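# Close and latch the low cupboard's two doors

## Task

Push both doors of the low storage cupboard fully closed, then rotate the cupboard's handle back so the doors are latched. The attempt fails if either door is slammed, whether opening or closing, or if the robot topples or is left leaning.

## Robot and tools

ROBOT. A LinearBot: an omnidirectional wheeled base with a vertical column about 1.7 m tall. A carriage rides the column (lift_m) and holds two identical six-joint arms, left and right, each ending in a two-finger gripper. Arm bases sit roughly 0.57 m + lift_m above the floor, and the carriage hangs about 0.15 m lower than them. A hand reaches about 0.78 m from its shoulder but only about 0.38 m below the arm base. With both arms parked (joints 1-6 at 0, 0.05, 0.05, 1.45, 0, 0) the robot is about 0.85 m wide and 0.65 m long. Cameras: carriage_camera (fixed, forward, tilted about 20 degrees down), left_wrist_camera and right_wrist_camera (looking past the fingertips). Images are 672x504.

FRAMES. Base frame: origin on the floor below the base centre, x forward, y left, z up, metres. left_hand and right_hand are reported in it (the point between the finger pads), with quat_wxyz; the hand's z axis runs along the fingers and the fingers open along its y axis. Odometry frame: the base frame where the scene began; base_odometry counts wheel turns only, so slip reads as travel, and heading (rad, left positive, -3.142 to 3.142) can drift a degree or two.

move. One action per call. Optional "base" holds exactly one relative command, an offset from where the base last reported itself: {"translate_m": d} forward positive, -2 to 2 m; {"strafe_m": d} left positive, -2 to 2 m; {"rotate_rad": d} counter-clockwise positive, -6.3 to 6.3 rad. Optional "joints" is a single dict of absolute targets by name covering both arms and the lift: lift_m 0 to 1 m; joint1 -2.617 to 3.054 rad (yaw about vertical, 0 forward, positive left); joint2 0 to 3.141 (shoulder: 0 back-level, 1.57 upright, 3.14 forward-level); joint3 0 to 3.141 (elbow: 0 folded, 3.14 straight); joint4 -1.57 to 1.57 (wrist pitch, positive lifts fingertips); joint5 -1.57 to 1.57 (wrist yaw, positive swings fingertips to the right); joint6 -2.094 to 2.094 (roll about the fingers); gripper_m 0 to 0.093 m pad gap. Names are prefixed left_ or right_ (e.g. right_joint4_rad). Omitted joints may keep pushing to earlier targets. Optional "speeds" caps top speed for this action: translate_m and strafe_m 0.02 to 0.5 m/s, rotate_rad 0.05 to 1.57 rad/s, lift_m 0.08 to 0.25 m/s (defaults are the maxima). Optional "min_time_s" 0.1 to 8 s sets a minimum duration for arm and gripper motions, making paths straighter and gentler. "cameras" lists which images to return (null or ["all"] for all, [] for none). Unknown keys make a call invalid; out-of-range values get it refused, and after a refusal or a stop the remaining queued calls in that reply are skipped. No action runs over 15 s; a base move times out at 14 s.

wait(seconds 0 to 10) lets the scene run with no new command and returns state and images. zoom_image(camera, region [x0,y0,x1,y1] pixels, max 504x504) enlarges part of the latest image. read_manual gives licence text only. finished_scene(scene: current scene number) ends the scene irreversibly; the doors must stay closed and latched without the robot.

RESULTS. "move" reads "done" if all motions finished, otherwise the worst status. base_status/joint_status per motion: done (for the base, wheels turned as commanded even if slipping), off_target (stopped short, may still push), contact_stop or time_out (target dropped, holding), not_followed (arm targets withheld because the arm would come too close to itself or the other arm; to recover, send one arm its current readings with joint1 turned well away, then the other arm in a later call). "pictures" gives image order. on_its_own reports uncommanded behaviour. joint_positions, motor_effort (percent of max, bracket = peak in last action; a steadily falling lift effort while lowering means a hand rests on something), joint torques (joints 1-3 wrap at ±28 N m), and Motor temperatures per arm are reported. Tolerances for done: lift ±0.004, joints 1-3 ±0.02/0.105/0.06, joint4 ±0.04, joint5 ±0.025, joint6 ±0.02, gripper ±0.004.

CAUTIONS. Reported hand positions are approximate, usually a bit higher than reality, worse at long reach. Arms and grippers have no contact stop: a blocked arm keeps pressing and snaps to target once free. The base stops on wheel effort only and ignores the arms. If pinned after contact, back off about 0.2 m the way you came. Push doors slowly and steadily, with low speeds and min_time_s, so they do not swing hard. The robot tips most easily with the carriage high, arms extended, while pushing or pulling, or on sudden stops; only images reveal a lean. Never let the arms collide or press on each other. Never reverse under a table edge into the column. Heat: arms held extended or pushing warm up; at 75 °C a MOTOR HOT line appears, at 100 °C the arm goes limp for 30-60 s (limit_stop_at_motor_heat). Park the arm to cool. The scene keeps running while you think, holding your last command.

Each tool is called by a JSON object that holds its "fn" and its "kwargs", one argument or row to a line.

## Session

{"fn": "move", "kwargs": {
  "cameras": ["carriage_camera"]
}}

Scene clock: 0.00 s.
Joint torques (N m): no reading
Motor temperatures (°C): left_arm=[27 47 40 38 29 30 25] | right_arm=[30 38 42 28 29 25 30]
base_odometry: x=+0.000 y=+0.000 heading=+0.000
base_status: not commanded
joint_positions: lift_m=+0.300 left_joint1_rad=-0.012 left_joint2_rad=+0.063 left_joint3_rad=+0.044 left_joint4_rad=+1.467 left_joint5_rad=-0.042 left_joint6_rad=-0.018 left_gripper_m=+0.09396 right_joint1_rad=+0.013 right_joint2_rad=+0.064 right_joint3_rad=+0.067 right_joint4_rad=+1.408 right_joint5_rad=+0.028 right_joint6_rad=-0.040 right_gripper_m=+0.09396
joint_status: not commanded
motor_effort: lift_m=+22 drive_wheels=+0
left_hand: x=+0.2621 y=+0.3219 z=+1.2810 quat_wxyz=(+0.998, -0.021, +0.061, -0.014) (m; base frame)
right_hand: x=+0.2701 y=-0.3194 z=+1.2854 quat_wxyz=(+0.997, +0.012, +0.081, -0.014) (m; base frame)
pictures: carriage_camera

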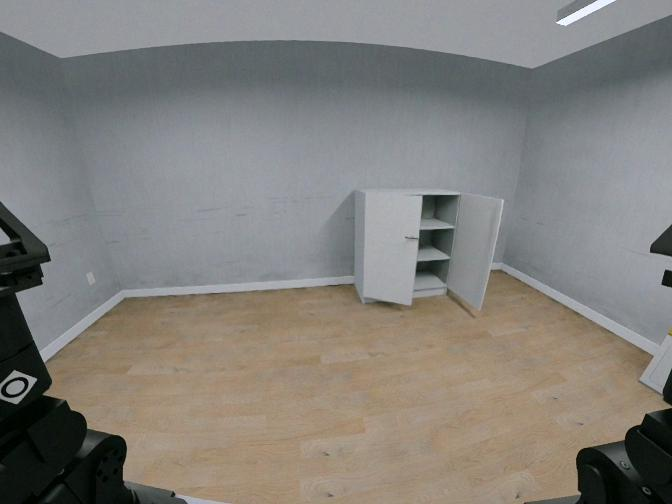

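{"fn": "zoom_image", "kwargs": {
  "camera": "carriage_camera",
  "region": [330, 160, 530, 330]
}}

Scaled by 2.520.

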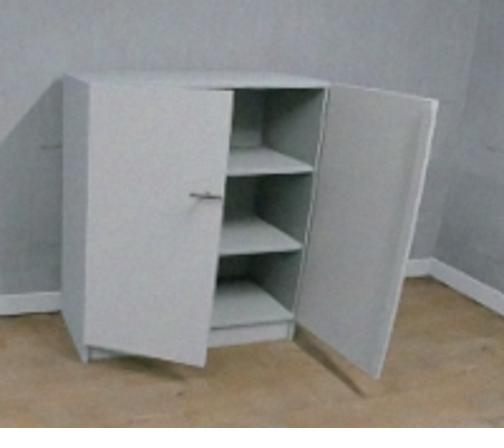

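{"fn": "move", "kwargs": {
  "base": {"rotate_rad": 0.16},
  "joints": {"lift_m": 0.15, "right_gripper_m": 0.0, "left_gripper_m": 0.0},
  "cameras": []
}}

{"fn": "move", "kwargs": {
  "base": {"strafe_m": -1.4},
  "joints": {"right_joint1_rad": 0.0, "right_joint2_rad": 2.238, "right_joint3_rad": 1.492, "right_joint4_rad": 0.746, "right_joint5_rad": 0.0, "right_joint6_rad": 0.0},
  "min_time_s": 3,
  "cameras": ["carriage_camera", "right_wrist_camera"]
}}

{"fn": "zoom_image", "kwargs": {
  "camera": "carriage_camera",
  "region": [200, 150, 400, 350]
}}

Scene clock: 2.20 s.
Joint torques (N m): left_arm=[-0.39 4.4 5.22 -0.22 -0.05 -0.02] | right_arm=[-0.14 3.17 6.17 -0.06 -0.06 0.11]
Motor temperatures (°C): left_arm=[27 47 41 38 29 30 25] | right_arm=[30 39 42 28 29 25 30]
move: done
base_odometry: x=+0.000 y=+0.000 heading=+0.160
base_status: done
joint_positions: lift_m=+0.150 left_joint1_rad=-0.012 left_joint2_rad=+0.063 left_joint3_rad=+0.044 left_joint4_rad=+1.466 left_joint5_rad=-0.042 left_joint6_rad=-0.018 left_gripper_m=+0.00030 right_joint1_rad=+0.013 right_joint2_rad=+0.064 right_joint3_rad=+0.067 right_joint4_rad=+1.408 right_joint5_rad=+0.028 right_joint6_rad=-0.040 right_gripper_m=+0.00033
joint_status: all done
motor_effort: lift_m=+20(22) drive_wheels=-4(8)
left_hand: x=+0.2623 y=+0.3219 z=+1.1311 quat_wxyz=(+0.998, -0.021, +0.062, -0.014) (m; base frame)
right_hand: x=+0.2701 y=-0.3194 z=+1.1356 quat_wxyz=(+0.997, +0.012, +0.081, -0.014) (m; base frame)
pictures: none
No camera images: "cameras" was empty.

Scene clock: 7.30 s.
Joint torques (N m): left_arm=[-0.38 4.37 5.09 -0.23 -0.05 -0.01] | right_arm=[-0.1 -9.5 9.68 2.48 -0.16 0.15]
Motor temperatures (°C): left_arm=[27 47 41 38 29 30 25] | right_arm=[30 40 43 30 29 25 30]
move: done
base_odometry: x=+0.223 y=-1.382 heading=+0.160
base_status: done
joint_positions: lift_m=+0.150 left_joint1_rad=-0.012 left_joint2_rad=+0.063 left_joint3_rad=+0.044 left_joint4_rad=+1.466 left_joint5_rad=-0.042 left_joint6_rad=-0.018 left_gripper_m=+0.00030 right_joint1_rad=+0.002 right_joint2_rad=+2.226 right_joint3_rad=+1.468 right_joint4_rad=+0.760 right_joint5_rad=+0.014 right_joint6_rad=-0.007 right_gripper_m=+0.00033
joint_status: all done
motor_effort: lift_m=+20(22) drive_wheels=+0(12)
left_hand: x=+0.2623 y=+0.3219 z=+1.1311 quat_wxyz=(+0.998, -0.021, +0.062, -0.014) (m; base frame)
right_hand: x=+0.8752 y=-0.3165 z=+0.9000 quat_wxyz=(+0.708, +0.002, +0.707, -0.007) (m; base frame)
pictures: carriage_camera, right_wrist_camera

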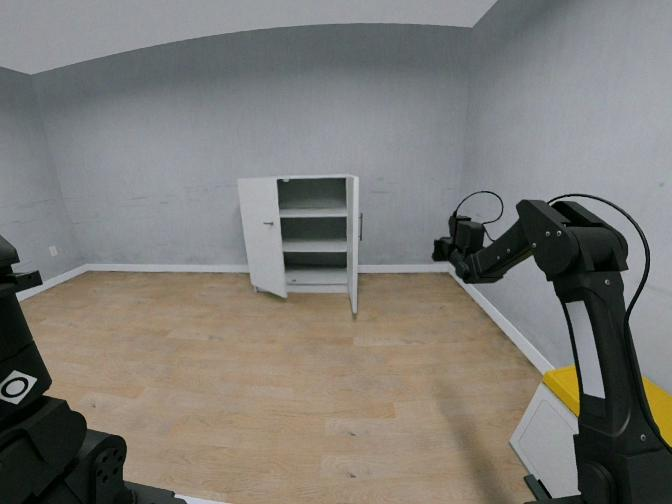

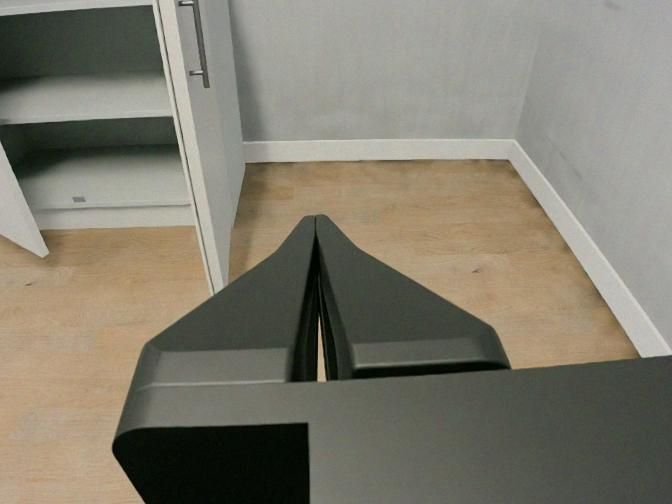

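Scaled by 2.520.

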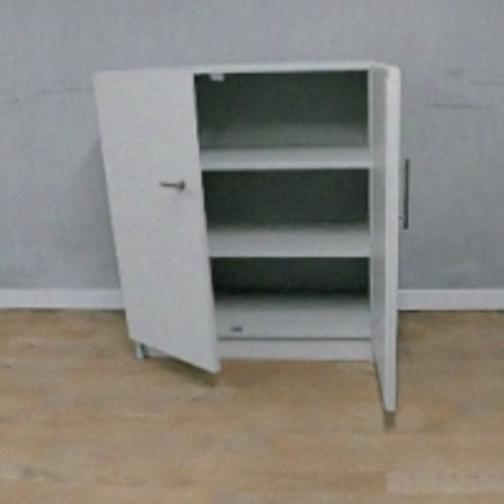

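{"fn": "move", "kwargs": {
  "base": {"translate_m": 0.92},
  "speeds": {"translate_m": 0.4},
  "cameras": ["right_wrist_camera", "carriage_camera"]
}}

Scene clock: 11.80 s.
Joint torques (N m): left_arm=[-0.38 4.44 5.14 -0.15 -0.04 -0.01] | right_arm=[-0.38 -9.63 9.66 2.53 -0.18 0.18]
Motor temperatures (°C): left_arm=[27 47 41 38 29 30 25] | right_arm=[30 41 44 32 29 25 30]
move: done
base_odometry: x=+1.132 y=-1.237 heading=+0.159
base_status: done
joint_positions: lift_m=+0.150 left_joint1_rad=-0.012 left_joint2_rad=+0.063 left_joint3_rad=+0.044 left_joint4_rad=+1.466 left_joint5_rad=-0.042 left_joint6_rad=-0.018 left_gripper_m=+0.00030 right_joint1_rad=+0.002 right_joint2_rad=+2.227 right_joint3_rad=+1.468 right_joint4_rad=+0.757 right_joint5_rad=+0.013 right_joint6_rad=-0.007 right_gripper_m=+0.00033
joint_status: not commanded
motor_effort: lift_m=+18(22) drive_wheels=-1(12)
left_hand: x=+0.2623 y=+0.3219 z=+1.1311 quat_wxyz=(+0.998, -0.021, +0.062, -0.014) (m; base frame)
right_hand: x=+0.8752 y=-0.3164 z=+0.8990 quat_wxyz=(+0.706, +0.002, +0.708, -0.006) (m; base frame)
pictures: carriage_camera, right_wrist_camera

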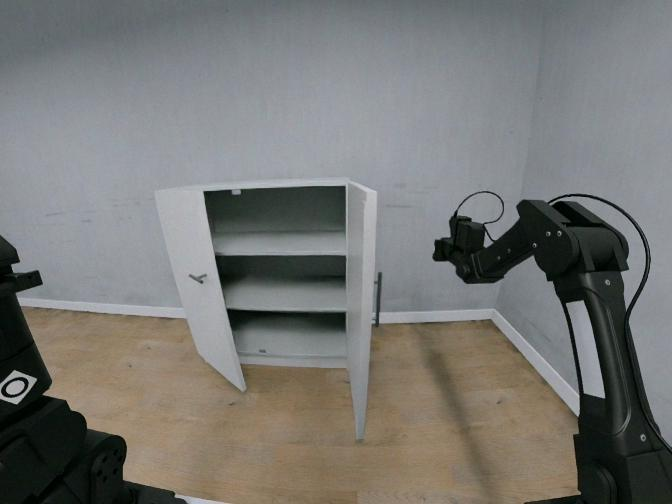

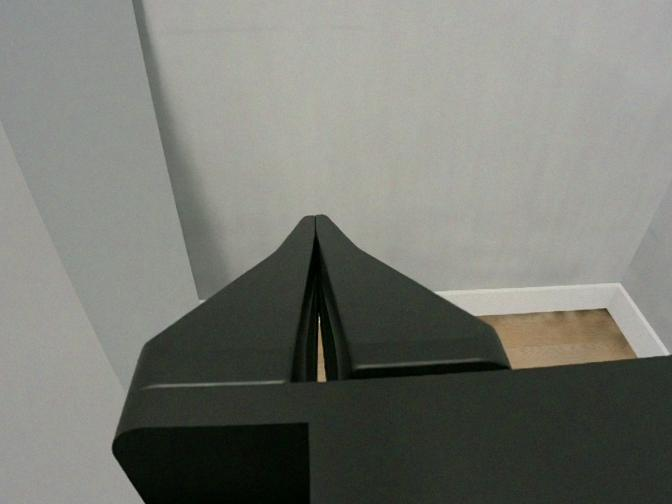

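{"fn": "move", "kwargs": {
  "base": {"strafe_m": 0.11},
  "speeds": {"strafe_m": 0.15},
  "cameras": []
}}

{"fn": "move", "kwargs": {
  "base": {"strafe_m": 0.2},
  "speeds": {"strafe_m": 0.06},
  "cameras": ["carriage_camera", "right_wrist_camera"]
}}

Scene clock: 13.67 s.
Joint torques (N m): left_arm=[-0.38 4.4 5.19 -0.25 -0.05 -0.02] | right_arm=[-0.17 -9.57 9.58 2.53 -0.17 0.14]
Motor temperatures (°C): left_arm=[27 47 41 38 28 30 25] | right_arm=[30 42 44 32 29 25 30]
move: done
base_odometry: x=+1.115 y=-1.128 heading=+0.159
base_status: done
joint_positions: lift_m=+0.150 left_joint1_rad=-0.012 left_joint2_rad=+0.063 left_joint3_rad=+0.044 left_joint4_rad=+1.466 left_joint5_rad=-0.042 left_joint6_rad=-0.018 left_gripper_m=+0.00030 right_joint1_rad=+0.002 right_joint2_rad=+2.227 right_joint3_rad=+1.468 right_joint4_rad=+0.757 right_joint5_rad=+0.012 right_joint6_rad=-0.006 right_gripper_m=+0.00033
joint_status: not commanded
motor_effort: lift_m=+22(23) drive_wheels=+0(9)
left_hand: x=+0.2623 y=+0.3219 z=+1.1311 quat_wxyz=(+0.998, -0.021, +0.062, -0.014) (m; base frame)
right_hand: x=+0.8752 y=-0.3161 z=+0.8991 quat_wxyz=(+0.706, +0.001, +0.708, -0.006) (m; base frame)
pictures: none
No camera images: "cameras" was empty.

Scene clock: 17.53 s.
Joint torques (N m): left_arm=[-0.38 4.38 5.24 -0.23 -0.05 -0.01] | right_arm=[0.18 -9.47 9.77 2.54 -0.11 0.14]
Motor temperatures (°C): left_arm=[27 47 41 37 28 30 25] | right_arm=[30 43 44 33 29 25 30]
move: done
base_odometry: x=+1.083 y=-0.930 heading=+0.159
base_status: done
joint_positions: lift_m=+0.150 left_joint1_rad=-0.012 left_joint2_rad=+0.063 left_joint3_rad=+0.044 left_joint4_rad=+1.466 left_joint5_rad=-0.042 left_joint6_rad=-0.018 left_gripper_m=+0.00030 right_joint1_rad=-0.001 right_joint2_rad=+2.227 right_joint3_rad=+1.468 right_joint4_rad=+0.756 right_joint5_rad=+0.012 right_joint6_rad=-0.004 right_gripper_m=+0.00032
joint_status: not commanded
motor_effort: lift_m=+20(22) drive_wheels=+0(10)
left_hand: x=+0.2623 y=+0.3219 z=+1.1311 quat_wxyz=(+0.998, -0.021, +0.062, -0.014) (m; base frame)
right_hand: x=+0.8752 y=-0.3179 z=+0.8989 quat_wxyz=(+0.706, +0.003, +0.708, -0.006) (m; base frame)
pictures: carriage_camera, right_wrist_camera

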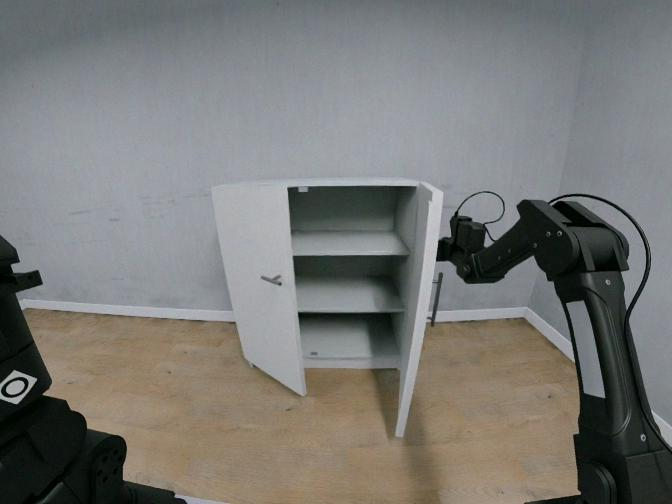

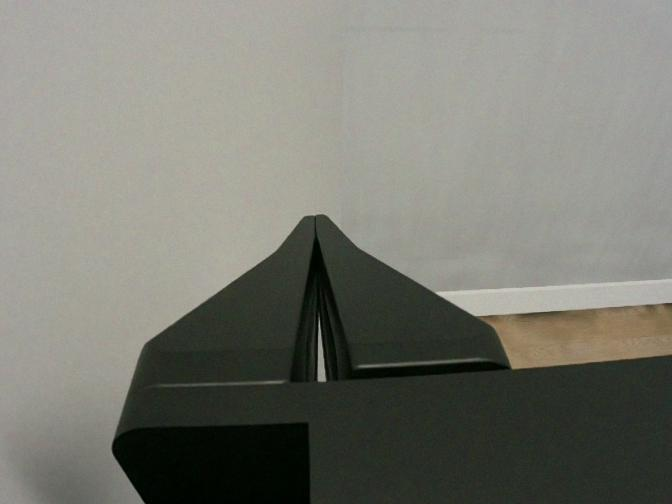

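{"fn": "move", "kwargs": {
  "base": {"strafe_m": 0.17},
  "speeds": {"strafe_m": 0.06},
  "cameras": ["carriage_camera"]
}}

{"fn": "move", "kwargs": {
  "base": {"translate_m": 0.2},
  "speeds": {"translate_m": 0.06},
  "cameras": ["carriage_camera", "right_wrist_camera"]
}}

Scene clock: 22.03 s.
Joint torques (N m): left_arm=[-0.38 4.34 5.2 -0.17 -0.05 -0.02] | right_arm=[0.17 -9.62 9.72 2.52 -0.18 0.12]
Motor temperatures (°C): left_arm=[27 47 41 37 28 30 25] | right_arm=[30 44 45 34 29 25 30]
move: done
base_odometry: x=+1.056 y=-0.762 heading=+0.159
base_status: done
joint_positions: lift_m=+0.150 left_joint1_rad=-0.012 left_joint2_rad=+0.063 left_joint3_rad=+0.044 left_joint4_rad=+1.466 left_joint5_rad=-0.042 left_joint6_rad=-0.018 left_gripper_m=+0.00030 right_joint1_rad=-0.002 right_joint2_rad=+2.227 right_joint3_rad=+1.468 right_joint4_rad=+0.756 right_joint5_rad=+0.012 right_joint6_rad=-0.003 right_gripper_m=+0.00032
joint_status: not commanded
motor_effort: lift_m=+19(22) drive_wheels=+0(9)
left_hand: x=+0.2623 y=+0.3219 z=+1.1311 quat_wxyz=(+0.998, -0.021, +0.062, -0.014) (m; base frame)
right_hand: x=+0.8752 y=-0.3184 z=+0.8989 quat_wxyz=(+0.706, +0.004, +0.708, -0.006) (m; base frame)
pictures: carriage_camera

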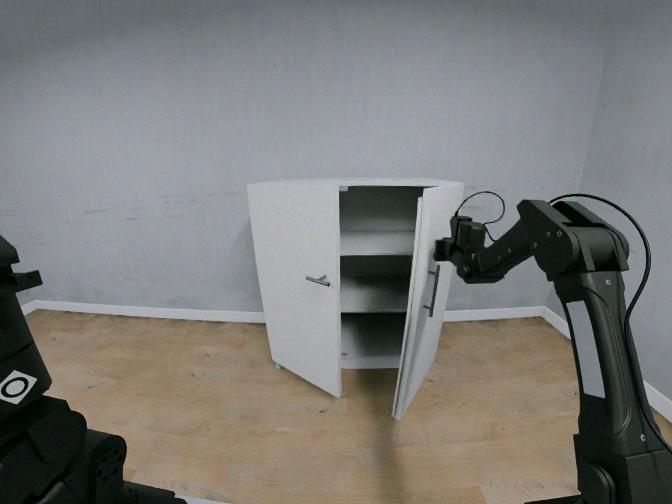

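Scene clock: 25.90 s.
Joint torques (N m): left_arm=[-0.39 4.4 5.22 -0.2 -0.04 -0.02] | right_arm=[0.14 -9.59 9.69 2.53 -0.18 0.14]
Motor temperatures (°C): left_arm=[27 47 41 37 28 30 25] | right_arm=[30 45 45 35 29 25 30]
move: done
base_odometry: x=+1.254 y=-0.731 heading=+0.159
base_status: done
joint_positions: lift_m=+0.150 left_joint1_rad=-0.012 left_joint2_rad=+0.063 left_joint3_rad=+0.044 left_joint4_rad=+1.466 left_joint5_rad=-0.042 left_joint6_rad=-0.018 left_gripper_m=+0.00030 right_joint1_rad=-0.003 right_joint2_rad=+2.227 right_joint3_rad=+1.468 right_joint4_rad=+0.755 right_joint5_rad=+0.014 right_joint6_rad=-0.003 right_gripper_m=+0.00032
joint_status: not commanded
motor_effort: lift_m=+18(22) drive_wheels=-1(8)
left_hand: x=+0.2624 y=+0.3219 z=+1.1311 quat_wxyz=(+0.998, -0.021, +0.062, -0.014) (m; base frame)
right_hand: x=+0.8753 y=-0.3194 z=+0.8986 quat_wxyz=(+0.706, +0.005, +0.708, -0.007) (m; base frame)
pictures: carriage_camera, right_wrist_camera

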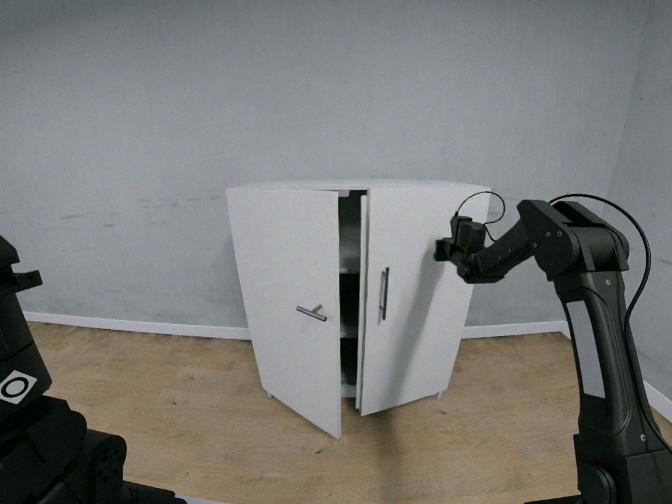

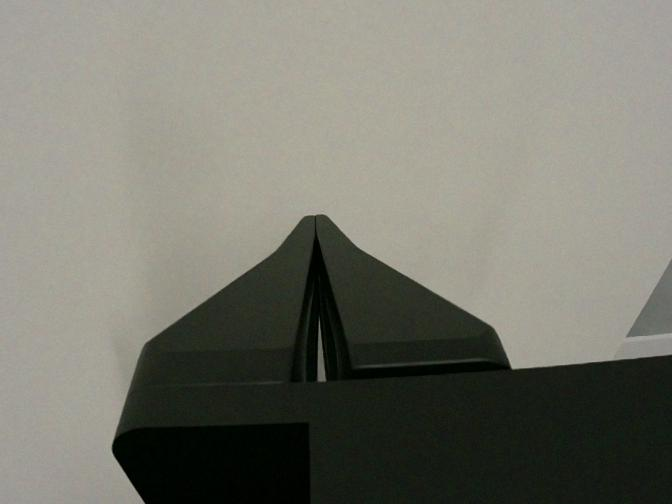

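{"fn": "move", "kwargs": {
  "base": {"translate_m": 0.11},
  "speeds": {"translate_m": 0.04},
  "cameras": ["carriage_camera", "right_wrist_camera"]
}}

{"fn": "zoom_image", "kwargs": {
  "camera": "carriage_camera",
  "region": [250, 150, 510, 410]
}}

Scene clock: 29.23 s.
Joint torques (N m): left_arm=[-0.38 4.3 5.11 -0.2 -0.05 -0.02] | right_arm=[0.08 6.23 20.66 5.73 0.07 0.14]
Motor temperatures (°C): left_arm=[27 47 41 37 28 30 25] | right_arm=[30 46 47 38 29 25 30]
move: done
base_odometry: x=+1.362 y=-0.713 heading=+0.158
base_status: done
joint_positions: lift_m=+0.150 left_joint1_rad=-0.012 left_joint2_rad=+0.063 left_joint3_rad=+0.044 left_joint4_rad=+1.467 left_joint5_rad=-0.042 left_joint6_rad=-0.018 left_gripper_m=+0.00030 right_joint1_rad=-0.002 right_joint2_rad=+2.039 right_joint3_rad=+1.357 right_joint4_rad=+0.480 right_joint5_rad=-0.012 right_joint6_rad=-0.003 right_gripper_m=+0.00032
joint_status: not commanded
motor_effort: lift_m=+20(23) drive_wheels=+20(24)
left_hand: x=+0.2621 y=+0.3219 z=+1.1311 quat_wxyz=(+0.998, -0.021, +0.061, -0.014) (m; base frame)
right_hand: x=+0.8373 y=-0.3145 z=+0.8938 quat_wxyz=(+0.632, -0.004, +0.775, +0.003) (m; base frame)
pictures: carriage_camera, right_wrist_camera

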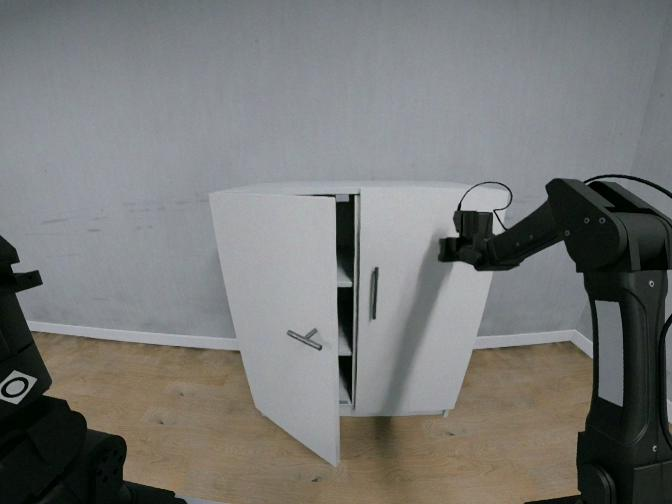

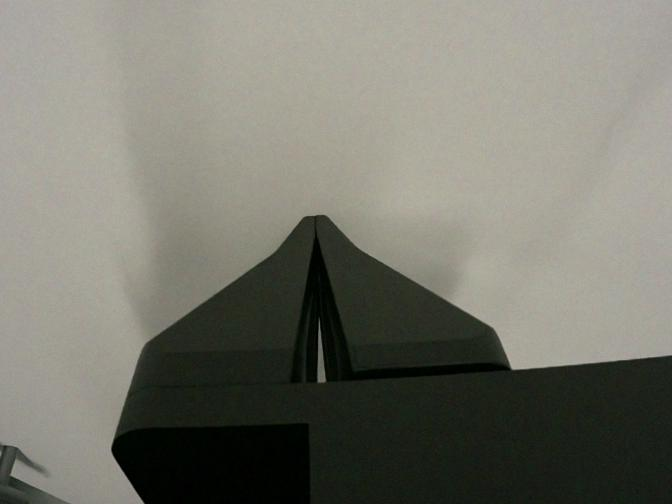

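Scaled by 1.938.

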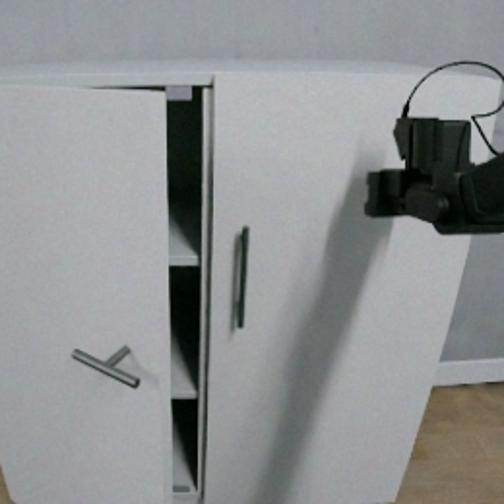

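{"fn": "move", "kwargs": {
  "base": {"translate_m": -0.35},
  "speeds": {"translate_m": 0.2},
  "cameras": []
}}

{"fn": "move", "kwargs": {
  "base": {"strafe_m": -0.25},
  "speeds": {"strafe_m": 0.2},
  "joints": {"right_joint1_rad": 0.0, "right_joint2_rad": 0.05, "right_joint3_rad": 0.05, "right_joint4_rad": 1.45, "right_joint5_rad": 0.0, "right_joint6_rad": 0.0, "left_joint1_rad": 0.0, "left_joint2_rad": 2.238, "left_joint3_rad": 1.492, "left_joint4_rad": 0.746, "left_joint5_rad": 0.0, "left_joint6_rad": 0.0},
  "min_time_s": 2.5,
  "cameras": ["carriage_camera", "left_wrist_camera"]
}}

Scene clock: 32.43 s.
Joint torques (N m): left_arm=[-0.39 4.48 5.23 -0.12 -0.05 -0.02] | right_arm=[-0.09 -9.88 9.51 2.78 0.07 0.13]
Motor temperatures (°C): left_arm=[27 47 41 37 28 30 25] | right_arm=[30 47 48 40 29 25 30]
move: done
base_odometry: x=+1.016 y=-0.768 heading=+0.157
base_status: done
joint_positions: lift_m=+0.150 left_joint1_rad=-0.012 left_joint2_rad=+0.063 left_joint3_rad=+0.044 left_joint4_rad=+1.464 left_joint5_rad=-0.042 left_joint6_rad=-0.018 left_gripper_m=+0.00030 right_joint1_rad=-0.001 right_joint2_rad=+2.231 right_joint3_rad=+1.471 right_joint4_rad=+0.735 right_joint5_rad=-0.012 right_joint6_rad=-0.003 right_gripper_m=+0.00032
joint_status: not commanded
motor_effort: lift_m=+19(22) drive_wheels=-3(15)
left_hand: x=+0.2628 y=+0.3219 z=+1.1310 quat_wxyz=(+0.998, -0.021, +0.063, -0.014) (m; base frame)
right_hand: x=+0.8758 y=-0.3137 z=+0.8926 quat_wxyz=(+0.698, -0.005, +0.716, +0.003) (m; base frame)
pictures: none
No camera images: "cameras" was empty.

Scene clock: 35.23 s.
Joint torques (N m): left_arm=[0.32 -14.2 8.13 1.92 0.08 0.11] | right_arm=[-0.14 2.66 5 0.14 0.05 0.12]
Motor temperatures (°C): left_arm=[27 47 42 37 28 30 25] | right_arm=[30 47 48 39 29 24 30]
move: done
base_odometry: x=+1.055 y=-1.015 heading=+0.157
base_status: done
joint_positions: lift_m=+0.150 left_joint1_rad=-0.007 left_joint2_rad=+2.234 left_joint3_rad=+1.465 left_joint4_rad=+0.748 left_joint5_rad=-0.015 left_joint6_rad=-0.010 left_gripper_m=+0.00030 right_joint1_rad=-0.001 right_joint2_rad=+0.057 right_joint3_rad=+0.058 right_joint4_rad=+1.433 right_joint5_rad=-0.009 right_joint6_rad=-0.003 right_gripper_m=+0.00032
joint_status: all done
motor_effort: lift_m=+17(22) drive_wheels=-1(7)
left_hand: x=+0.8754 y=+0.3132 z=+0.8913 quat_wxyz=(+0.700, -0.006, +0.714, -0.001) (m; base frame)
right_hand: x=+0.2639 y=-0.3136 z=+1.1343 quat_wxyz=(+0.998, -0.005, +0.068, -0.001) (m; base frame)
pictures: carriage_camera, left_wrist_camera

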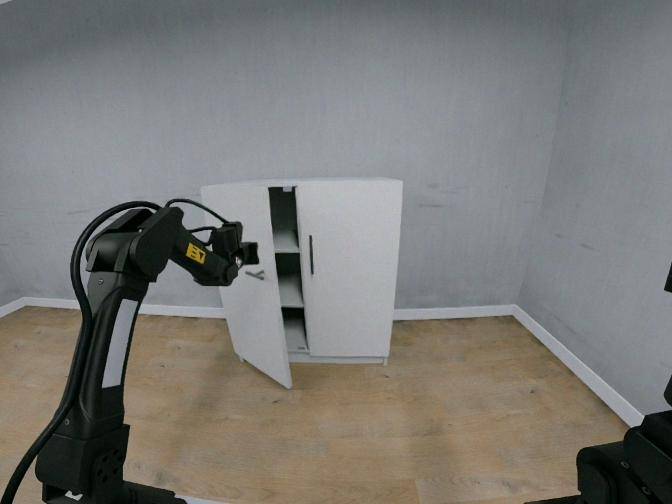

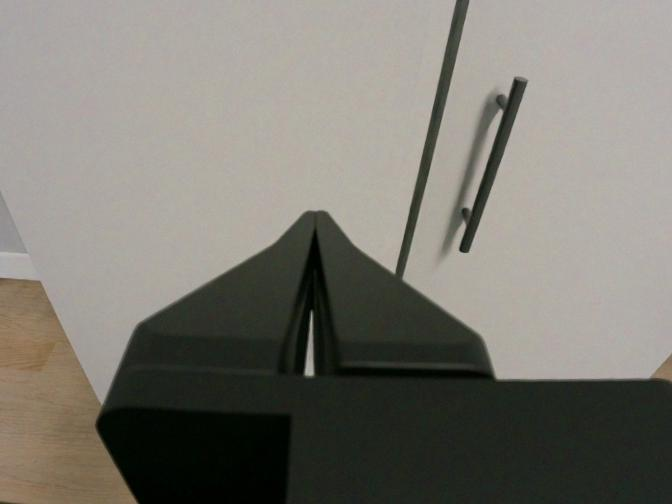

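{"fn": "move", "kwargs": {
  "base": {"translate_m": 0.12},
  "speeds": {"translate_m": 0.2},
  "cameras": []
}}

{"fn": "move", "kwargs": {
  "base": {"translate_m": 0.13},
  "speeds": {"translate_m": 0.06},
  "cameras": ["carriage_camera", "left_wrist_camera"]
}}

Scene clock: 37.07 s.
Joint torques (N m): left_arm=[-0.01 -14.46 8.12 1.9 0.08 0.1] | right_arm=[-0.16 2.62 5.09 0.02 0.04 0.15]
Motor temperatures (°C): left_arm=[27 48 43 38 28 30 25] | right_arm=[30 47 48 38 29 24 30]
move: done
base_odometry: x=+1.174 y=-0.997 heading=+0.157
base_status: done
joint_positions: lift_m=+0.150 left_joint1_rad=-0.004 left_joint2_rad=+2.234 left_joint3_rad=+1.468 left_joint4_rad=+0.743 left_joint5_rad=-0.015 left_joint6_rad=-0.010 left_gripper_m=+0.00030 right_joint1_rad=-0.001 right_joint2_rad=+0.056 right_joint3_rad=+0.058 right_joint4_rad=+1.441 right_joint5_rad=-0.009 right_joint6_rad=-0.003 right_gripper_m=+0.00032
joint_status: not commanded
motor_effort: lift_m=+20(22) drive_wheels=-1(10)
left_hand: x=+0.8758 y=+0.3152 z=+0.8909 quat_wxyz=(+0.699, -0.007, +0.715, +0.001) (m; base frame)
right_hand: x=+0.2619 y=-0.3136 z=+1.1346 quat_wxyz=(+0.998, -0.005, +0.064, -0.001) (m; base frame)
pictures: none
No camera images: "cameras" was empty.

Scene clock: 39.77 s.
Joint torques (N m): left_arm=[-0.03 -14.31 8.08 1.98 0.06 0.1] | right_arm=[-0.03 2.7 5.03 -0.03 0.06 0.12]
Motor temperatures (°C): left_arm=[27 50 43 39 28 30 25] | right_arm=[30 46 48 36 29 24 30]
move: done
base_odometry: x=+1.302 y=-0.977 heading=+0.156
base_status: done
joint_positions: lift_m=+0.150 left_joint1_rad=-0.004 left_joint2_rad=+2.235 left_joint3_rad=+1.468 left_joint4_rad=+0.742 left_joint5_rad=-0.014 left_joint6_rad=-0.010 left_gripper_m=+0.00030 right_joint1_rad=-0.001 right_joint2_rad=+0.056 right_joint3_rad=+0.058 right_joint4_rad=+1.442 right_joint5_rad=-0.009 right_joint6_rad=-0.003 right_gripper_m=+0.00032
joint_status: not commanded
motor_effort: lift_m=+19(23) drive_wheels=-1(8)
left_hand: x=+0.8758 y=+0.3151 z=+0.8905 quat_wxyz=(+0.698, -0.007, +0.716, +0.000) (m; base frame)
right_hand: x=+0.2616 y=-0.3136 z=+1.1346 quat_wxyz=(+0.998, -0.005, +0.063, -0.001) (m; base frame)
pictures: carriage_camera, left_wrist_camera

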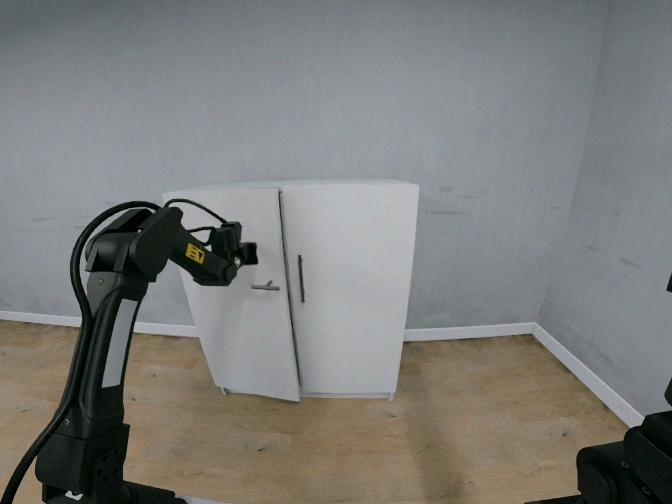

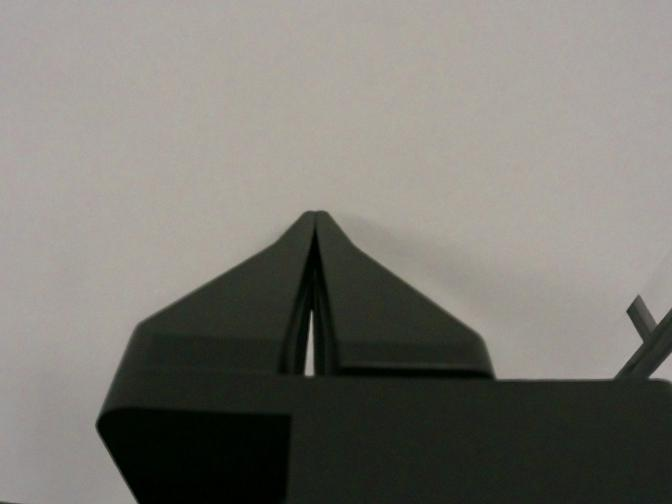

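{"fn": "move", "kwargs": {
  "base": {"translate_m": 0.098},
  "speeds": {"translate_m": 0.04},
  "cameras": ["carriage_camera"]
}}

{"fn": "zoom_image", "kwargs": {
  "camera": "carriage_camera",
  "region": [190, 170, 430, 410]
}}

Scene clock: 43.50 s.
Joint torques (N m): left_arm=[-0.05 6.67 18.62 4.69 -0.02 0.07] | right_arm=[-0.03 2.76 5.09 -0.08 0.04 0.12]
Motor temperatures (°C): left_arm=[27 51 45 41 28 30 25] | right_arm=[30 46 48 35 29 24 30]
move: done
base_odometry: x=+1.398 y=-0.962 heading=+0.157
base_status: done
joint_positions: lift_m=+0.150 left_joint1_rad=-0.004 left_joint2_rad=+2.035 left_joint3_rad=+1.339 left_joint4_rad=+0.465 left_joint5_rad=-0.003 left_joint6_rad=-0.008 left_gripper_m=+0.00030 right_joint1_rad=-0.001 right_joint2_rad=+0.055 right_joint3_rad=+0.058 right_joint4_rad=+1.445 right_joint5_rad=-0.009 right_joint6_rad=-0.003 right_gripper_m=+0.00032
joint_status: not commanded
motor_effort: lift_m=+21(22) drive_wheels=+18(23)
left_hand: x=+0.8332 y=+0.3134 z=+0.8841 quat_wxyz=(+0.621, -0.002, +0.784, -0.002) (m; base frame)
right_hand: x=+0.2606 y=-0.3136 z=+1.1347 quat_wxyz=(+0.998, -0.005, +0.061, -0.001) (m; base frame)
pictures: carriage_camera

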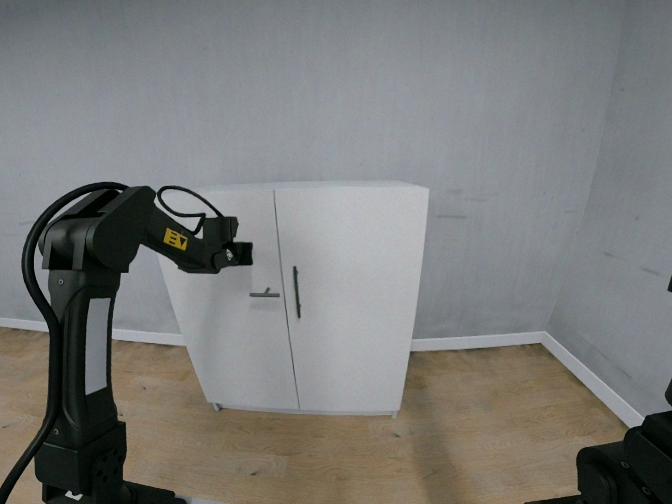

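Scaled by 2.100.

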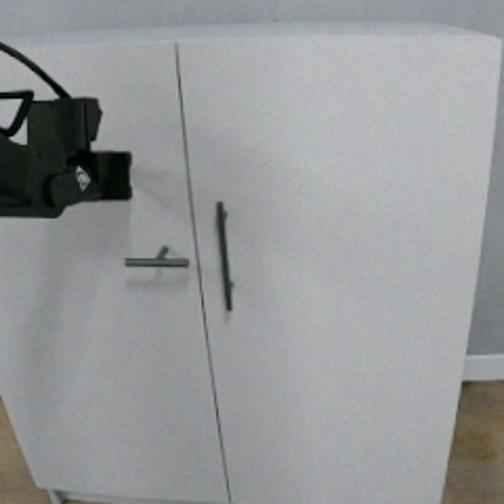

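{"fn": "move", "kwargs": {
  "base": {"translate_m": -0.2},
  "speeds": {"translate_m": 0.2},
  "cameras": []
}}

{"fn": "move", "kwargs": {
  "base": {"strafe_m": -0.053},
  "speeds": {"strafe_m": 0.1},
  "joints": {"lift_m": 0.012, "left_joint1_rad": 0.0, "left_joint5_rad": 0.0, "left_joint6_rad": 1.57, "left_gripper_m": 0.07},
  "min_time_s": 1.2,
  "cameras": ["carriage_camera", "left_wrist_camera"]
}}

{"fn": "zoom_image", "kwargs": {
  "camera": "carriage_camera",
  "region": [180, 190, 330, 340]
}}

Scene clock: 46.17 s.
Joint torques (N m): left_arm=[-0.03 -14.69 8.35 2.01 -0.07 0.07] | right_arm=[0.02 2.81 5.19 -0.05 0.05 0.13]
Motor temperatures (°C): left_arm=[27 52 46 42 28 30 25] | right_arm=[30 45 48 34 29 24 30]
move: done
base_odometry: x=+1.201 y=-0.993 heading=+0.158
base_status: done
joint_positions: lift_m=+0.150 left_joint1_rad=-0.004 left_joint2_rad=+2.237 left_joint3_rad=+1.466 left_joint4_rad=+0.734 left_joint5_rad=+0.000 left_joint6_rad=-0.008 left_gripper_m=+0.00030 right_joint1_rad=-0.001 right_joint2_rad=+0.055 right_joint3_rad=+0.057 right_joint4_rad=+1.445 right_joint5_rad=-0.009 right_joint6_rad=-0.003 right_gripper_m=+0.00032
joint_status: not commanded
motor_effort: lift_m=+18(22) drive_wheels=-2(13)
left_hand: x=+0.8757 y=+0.3129 z=+0.8864 quat_wxyz=(+0.694, -0.002, +0.720, -0.004) (m; base frame)
right_hand: x=+0.2611 y=-0.3136 z=+1.1343 quat_wxyz=(+0.998, -0.005, +0.062, -0.001) (m; base frame)
pictures: none
No camera images: "cameras" was empty.

Scene clock: 47.97 s.
Joint torques (N m): left_arm=[-0.21 -15.53 7.32 2.02 -0.06 0.01] | right_arm=[-0.1 2.95 5.46 -0.06 0.07 0.12]
Motor temperatures (°C): left_arm=[27 53 46 42 28 30 25] | right_arm=[30 45 48 34 29 24 30]
move: done
base_odometry: x=+1.209 y=-1.045 heading=+0.158
base_status: done
joint_positions: lift_m=+0.012 left_joint1_rad=-0.002 left_joint2_rad=+2.245 left_joint3_rad=+1.476 left_joint4_rad=+0.737 left_joint5_rad=+0.000 left_joint6_rad=+1.558 left_gripper_m=+0.06989 right_joint1_rad=-0.001 right_joint2_rad=+0.053 right_joint3_rad=+0.053 right_joint4_rad=+1.446 right_joint5_rad=-0.009 right_joint6_rad=-0.003 right_gripper_m=+0.00032
joint_status: all done
motor_effort: lift_m=+20(23) drive_wheels=+0(6)
left_hand: x=+0.8776 y=+0.3141 z=+0.7485 quat_wxyz=(+0.495, +0.505, +0.511, +0.489) (m; base frame)
right_hand: x=+0.2613 y=-0.3136 z=+0.9954 quat_wxyz=(+0.998, -0.005, +0.062, -0.001) (m; base frame)
pictures: carriage_camera, left_wrist_camera

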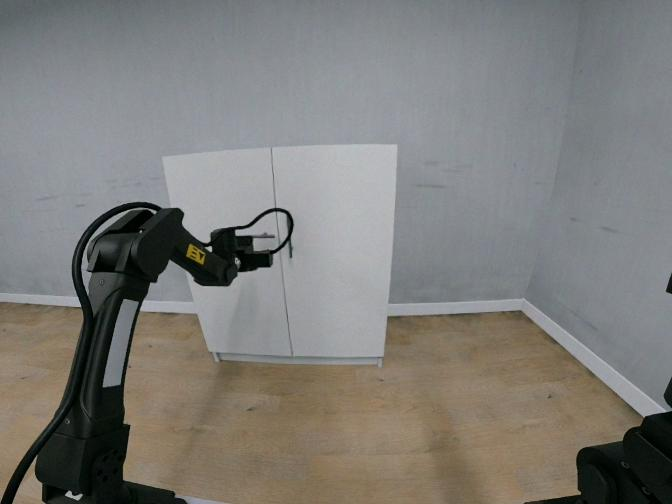

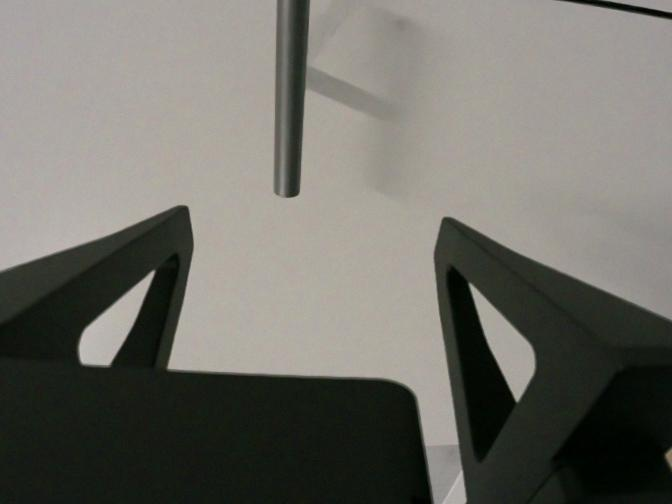

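Scaled by 3.360.

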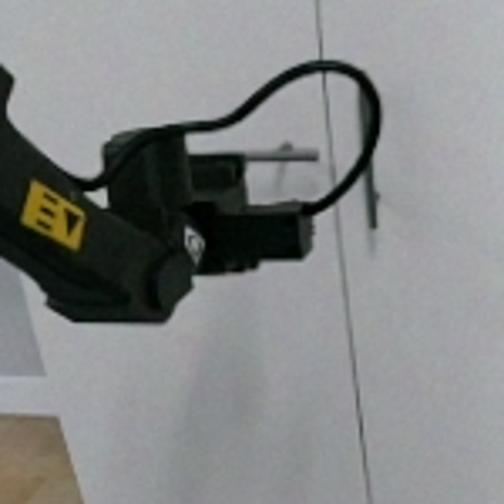

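{"fn": "move", "kwargs": {
  "base": {"translate_m": 0.126},
  "speeds": {"translate_m": 0.06},
  "joints": {"lift_m": 0.03},
  "cameras": ["carriage_camera", "left_wrist_camera"]
}}

Scene clock: 51.13 s.
Joint torques (N m): left_arm=[-0.21 -15.79 7.04 1.94 -0.06 0] | right_arm=[-0.12 2.92 5.55 -0.07 0.06 0.12]
Motor temperatures (°C): left_arm=[27 54 46 42 28 30 25] | right_arm=[30 45 48 33 29 24 30]
move: done
base_odometry: x=+1.333 y=-1.026 heading=+0.157
base_status: done
joint_positions: lift_m=+0.030 left_joint1_rad=-0.002 left_joint2_rad=+2.247 left_joint3_rad=+1.479 left_joint4_rad=+0.742 left_joint5_rad=+0.000 left_joint6_rad=+1.561 left_gripper_m=+0.06989 right_joint1_rad=-0.001 right_joint2_rad=+0.052 right_joint3_rad=+0.053 right_joint4_rad=+1.447 right_joint5_rad=-0.009 right_joint6_rad=-0.003 right_gripper_m=+0.00032
joint_status: all done
motor_effort: lift_m=+20(29) drive_wheels=-1(7)
left_hand: x=+0.8782 y=+0.3141 z=+0.7679 quat_wxyz=(+0.496, +0.504, +0.509, +0.491) (m; base frame)
right_hand: x=+0.2606 y=-0.3136 z=+1.0132 quat_wxyz=(+0.998, -0.005, +0.061, -0.001) (m; base frame)
pictures: carriage_camera, left_wrist_camera

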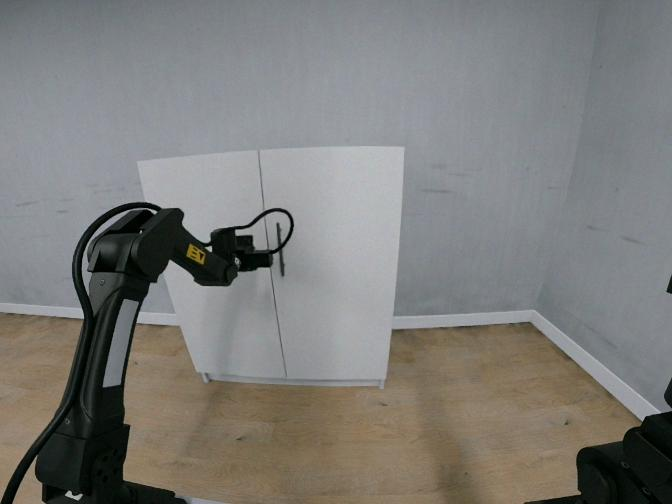

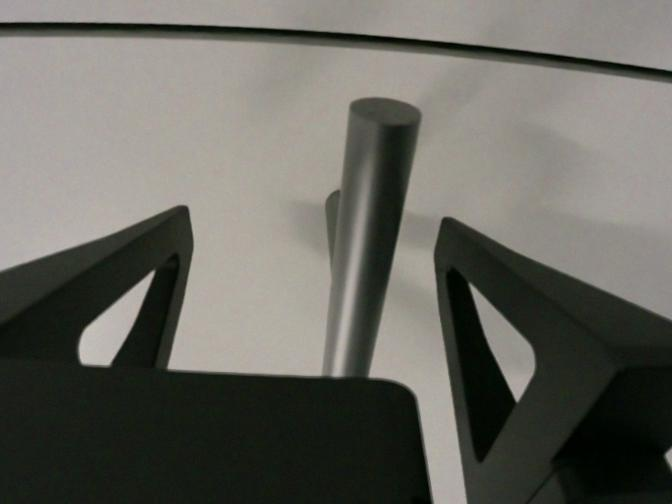

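{"fn": "move", "kwargs": {
  "joints": {"lift_m": 0.015},
  "cameras": ["left_wrist_camera"]
}}

{"fn": "move", "kwargs": {
  "joints": {"left_gripper_m": 0.009},
  "min_time_s": 1.5,
  "cameras": ["left_wrist_camera"]
}}

Scene clock: 52.00 s.
Joint torques (N m): left_arm=[-0.23 -15.97 7.2 1.97 -0.06 0] | right_arm=[-0.09 3.11 5.5 -0.09 0.05 0.13]
Motor temperatures (°C): left_arm=[27 55 46 42 28 30 25] | right_arm=[30 44 48 33 29 24 30]
move: done
base_odometry: x=+1.333 y=-1.026 heading=+0.157
base_status: not commanded
joint_positions: lift_m=+0.015 left_joint1_rad=-0.002 left_joint2_rad=+2.250 left_joint3_rad=+1.479 left_joint4_rad=+0.739 left_joint5_rad=+0.000 left_joint6_rad=+1.561 left_gripper_m=+0.06989 right_joint1_rad=-0.001 right_joint2_rad=+0.051 right_joint3_rad=+0.052 right_joint4_rad=+1.447 right_joint5_rad=-0.009 right_joint6_rad=-0.003 right_gripper_m=+0.00032
joint_status: all done
motor_effort: lift_m=+20(21) drive_wheels=-1(3)
left_hand: x=+0.8784 y=+0.3141 z=+0.7501 quat_wxyz=(+0.495, +0.506, +0.510, +0.489) (m; base frame)
right_hand: x=+0.2607 y=-0.3136 z=+0.9982 quat_wxyz=(+0.998, -0.005, +0.061, -0.001) (m; base frame)
pictures: left_wrist_camera

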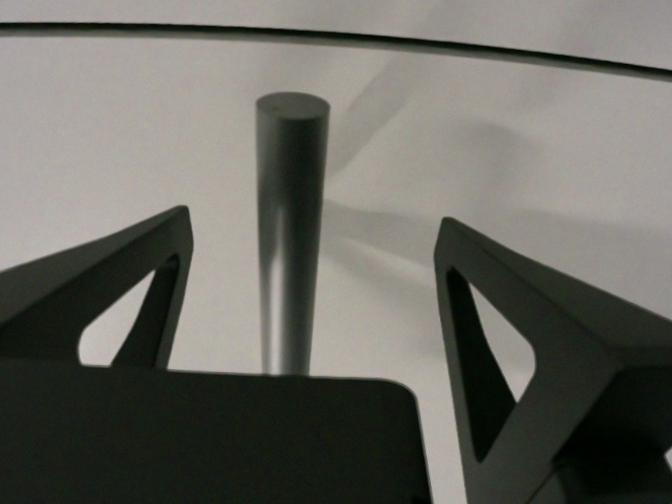

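Scene clock: 53.80 s.
Joint torques (N m): left_arm=[-0.21 -16.09 7.09 1.77 -0.07 -0.17] | right_arm=[-0.09 3.1 5.65 -0.09 0.04 0.14]
Motor temperatures (°C): left_arm=[27 56 46 42 28 30 25] | right_arm=[30 44 48 32 29 24 30]
move: done
base_odometry: x=+1.333 y=-1.026 heading=+0.157
base_status: not commanded
joint_positions: lift_m=+0.015 left_joint1_rad=-0.002 left_joint2_rad=+2.250 left_joint3_rad=+1.479 left_joint4_rad=+0.760 left_joint5_rad=+0.000 left_joint6_rad=+1.574 left_gripper_m=+0.01208 right_joint1_rad=-0.001 right_joint2_rad=+0.051 right_joint3_rad=+0.052 right_joint4_rad=+1.447 right_joint5_rad=-0.009 right_joint6_rad=-0.003 right_gripper_m=+0.00032
joint_status: all done
motor_effort: lift_m=+20(22) drive_wheels=-1(1)
left_hand: x=+0.8785 y=+0.3141 z=+0.7553 quat_wxyz=(+0.497, +0.504, +0.501, +0.498) (m; base frame)
right_hand: x=+0.2607 y=-0.3136 z=+0.9982 quat_wxyz=(+0.998, -0.005, +0.061, -0.001) (m; base frame)
pictures: left_wrist_camera

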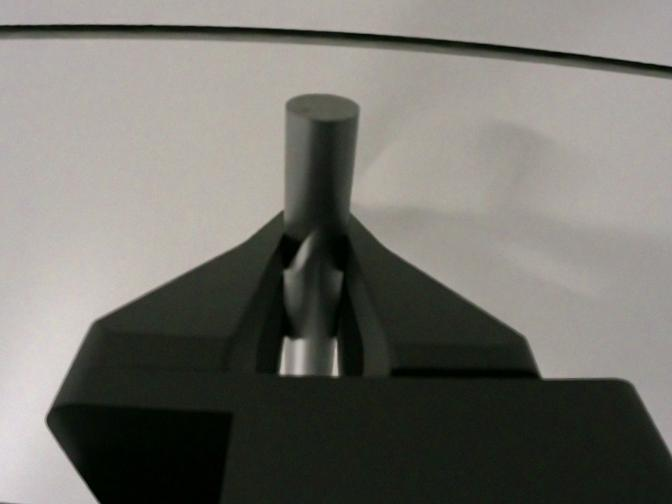

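{"fn": "move", "kwargs": {
  "joints": {"left_joint6_rad": 0.8},
  "min_time_s": 2.5,
  "cameras": ["left_wrist_camera"]
}}

Scene clock: 56.67 s.
Joint torques (N m): left_arm=[-0.24 -16.06 7.1 1.63 -0.08 -1.03] | right_arm=[-0.14 3.06 5.61 -0.08 0.05 0.11]
Motor temperatures (°C): left_arm=[27 58 46 42 28 30 26] | right_arm=[30 44 48 32 29 24 30]
move: off_target
base_odometry: x=+1.333 y=-1.026 heading=+0.157
base_status: not commanded
joint_positions: lift_m=+0.015 left_joint1_rad=-0.001 left_joint2_rad=+2.250 left_joint3_rad=+1.479 left_joint4_rad=+0.773 left_joint5_rad=+0.001 left_joint6_rad=+0.879 left_gripper_m=+0.01207 right_joint1_rad=-0.001 right_joint2_rad=+0.051 right_joint3_rad=+0.052 right_joint4_rad=+1.447 right_joint5_rad=-0.009 right_joint6_rad=-0.003 right_gripper_m=+0.00032
joint_status: left_joint6_rad off_target (ended at +0.879, target +0.800)
motor_effort: lift_m=+21(23) drive_wheels=-1(1)
left_hand: x=+0.8785 y=+0.3141 z=+0.7585 quat_wxyz=(+0.641, +0.301, +0.639, +0.301) (m; base frame)
right_hand: x=+0.2607 y=-0.3136 z=+0.9982 quat_wxyz=(+0.998, -0.005, +0.061, -0.001) (m; base frame)
pictures: left_wrist_camera

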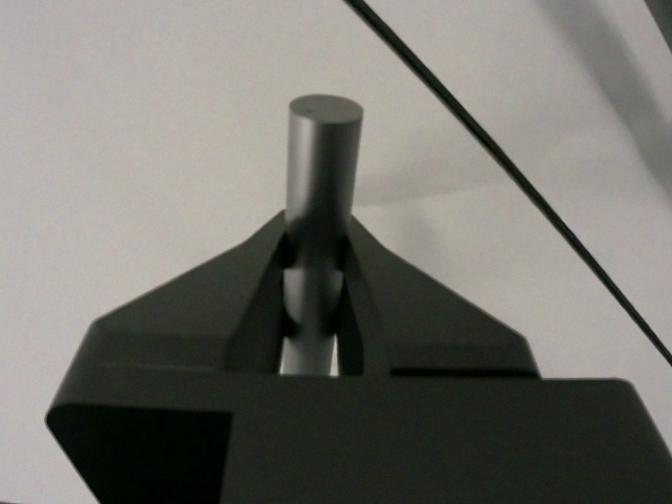

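{"fn": "move", "kwargs": {
  "joints": {"left_joint6_rad": 0.05},
  "min_time_s": 2.5,
  "cameras": []
}}

{"fn": "move", "kwargs": {
  "joints": {"left_joint6_rad": -0.22},
  "min_time_s": 1.5,
  "cameras": ["left_wrist_camera", "carriage_camera"]
}}

Scene clock: 59.57 s.
Joint torques (N m): left_arm=[-0.7 -16.09 7.1 1.57 -0.08 -0.99] | right_arm=[-0.13 3.12 5.46 -0.07 0.06 0.12]
Motor temperatures (°C): left_arm=[27 59 46 42 28 30 26] | right_arm=[30 44 48 31 29 24 29]
move: off_target
base_odometry: x=+1.333 y=-1.026 heading=+0.157
base_status: not commanded
joint_positions: lift_m=+0.015 left_joint1_rad=+0.003 left_joint2_rad=+2.250 left_joint3_rad=+1.479 left_joint4_rad=+0.781 left_joint5_rad=+0.001 left_joint6_rad=+0.129 left_gripper_m=+0.01203 right_joint1_rad=-0.001 right_joint2_rad=+0.051 right_joint3_rad=+0.052 right_joint4_rad=+1.447 right_joint5_rad=-0.009 right_joint6_rad=-0.003 right_gripper_m=+0.00032
joint_status: left_joint6_rad off_target (ended at +0.129, target +0.050)
motor_effort: lift_m=+18(23) drive_wheels=-1(1)
left_hand: x=+0.8785 y=+0.3171 z=+0.7604 quat_wxyz=(+0.709, +0.044, +0.702, +0.047) (m; base frame)
right_hand: x=+0.2607 y=-0.3136 z=+0.9982 quat_wxyz=(+0.998, -0.005, +0.061, -0.001) (m; base frame)
pictures: none
No camera images: "cameras" was empty.

Scene clock: 61.37 s.
Joint torques (N m): left_arm=[-0.81 -16.08 7.09 1.56 -0.08 -2] | right_arm=[-0.03 3.06 5.56 -0.07 0.05 0.12]
Motor temperatures (°C): left_arm=[27 60 46 42 28 30 26] | right_arm=[30 43 48 31 29 24 29]
move: off_target
base_odometry: x=+1.333 y=-1.026 heading=+0.157
base_status: not commanded
joint_positions: lift_m=+0.015 left_joint1_rad=+0.004 left_joint2_rad=+2.250 left_joint3_rad=+1.479 left_joint4_rad=+0.782 left_joint5_rad=+0.001 left_joint6_rad=-0.056 left_gripper_m=+0.01202 right_joint1_rad=-0.001 right_joint2_rad=+0.051 right_joint3_rad=+0.052 right_joint4_rad=+1.447 right_joint5_rad=-0.009 right_joint6_rad=-0.003 right_gripper_m=+0.00032
joint_status: left_joint6_rad off_target (ended at -0.056, target -0.220)
motor_effort: lift_m=+18(22) drive_wheels=-1(1)
left_hand: x=+0.8785 y=+0.3178 z=+0.7606 quat_wxyz=(+0.711, -0.021, +0.703, -0.019) (m; base frame)
right_hand: x=+0.2607 y=-0.3136 z=+0.9982 quat_wxyz=(+0.998, -0.005, +0.061, -0.001) (m; base frame)
pictures: carriage_camera, left_wrist_camera

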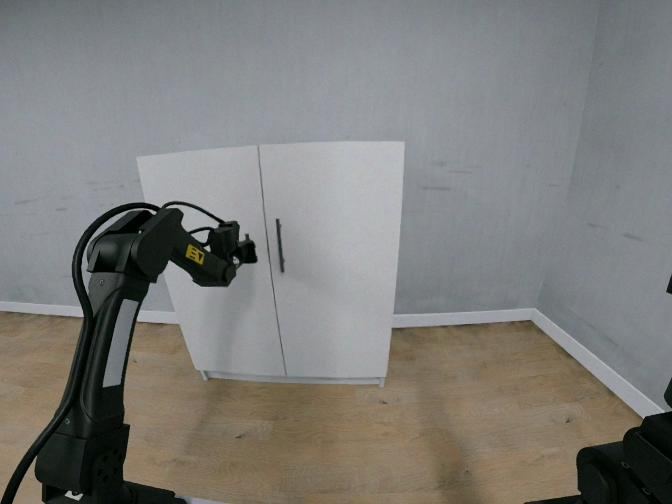

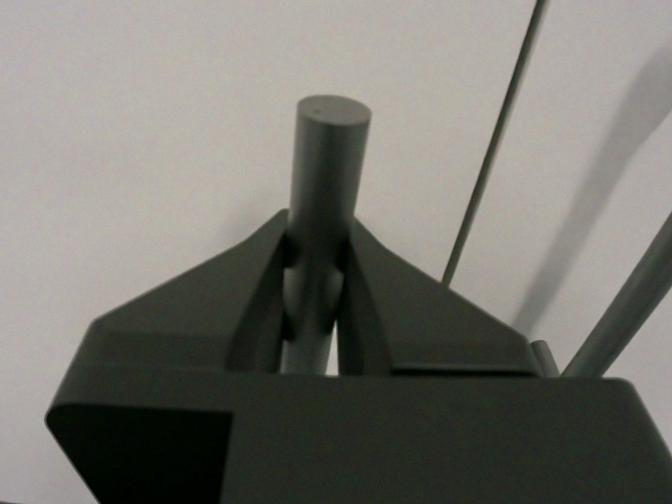

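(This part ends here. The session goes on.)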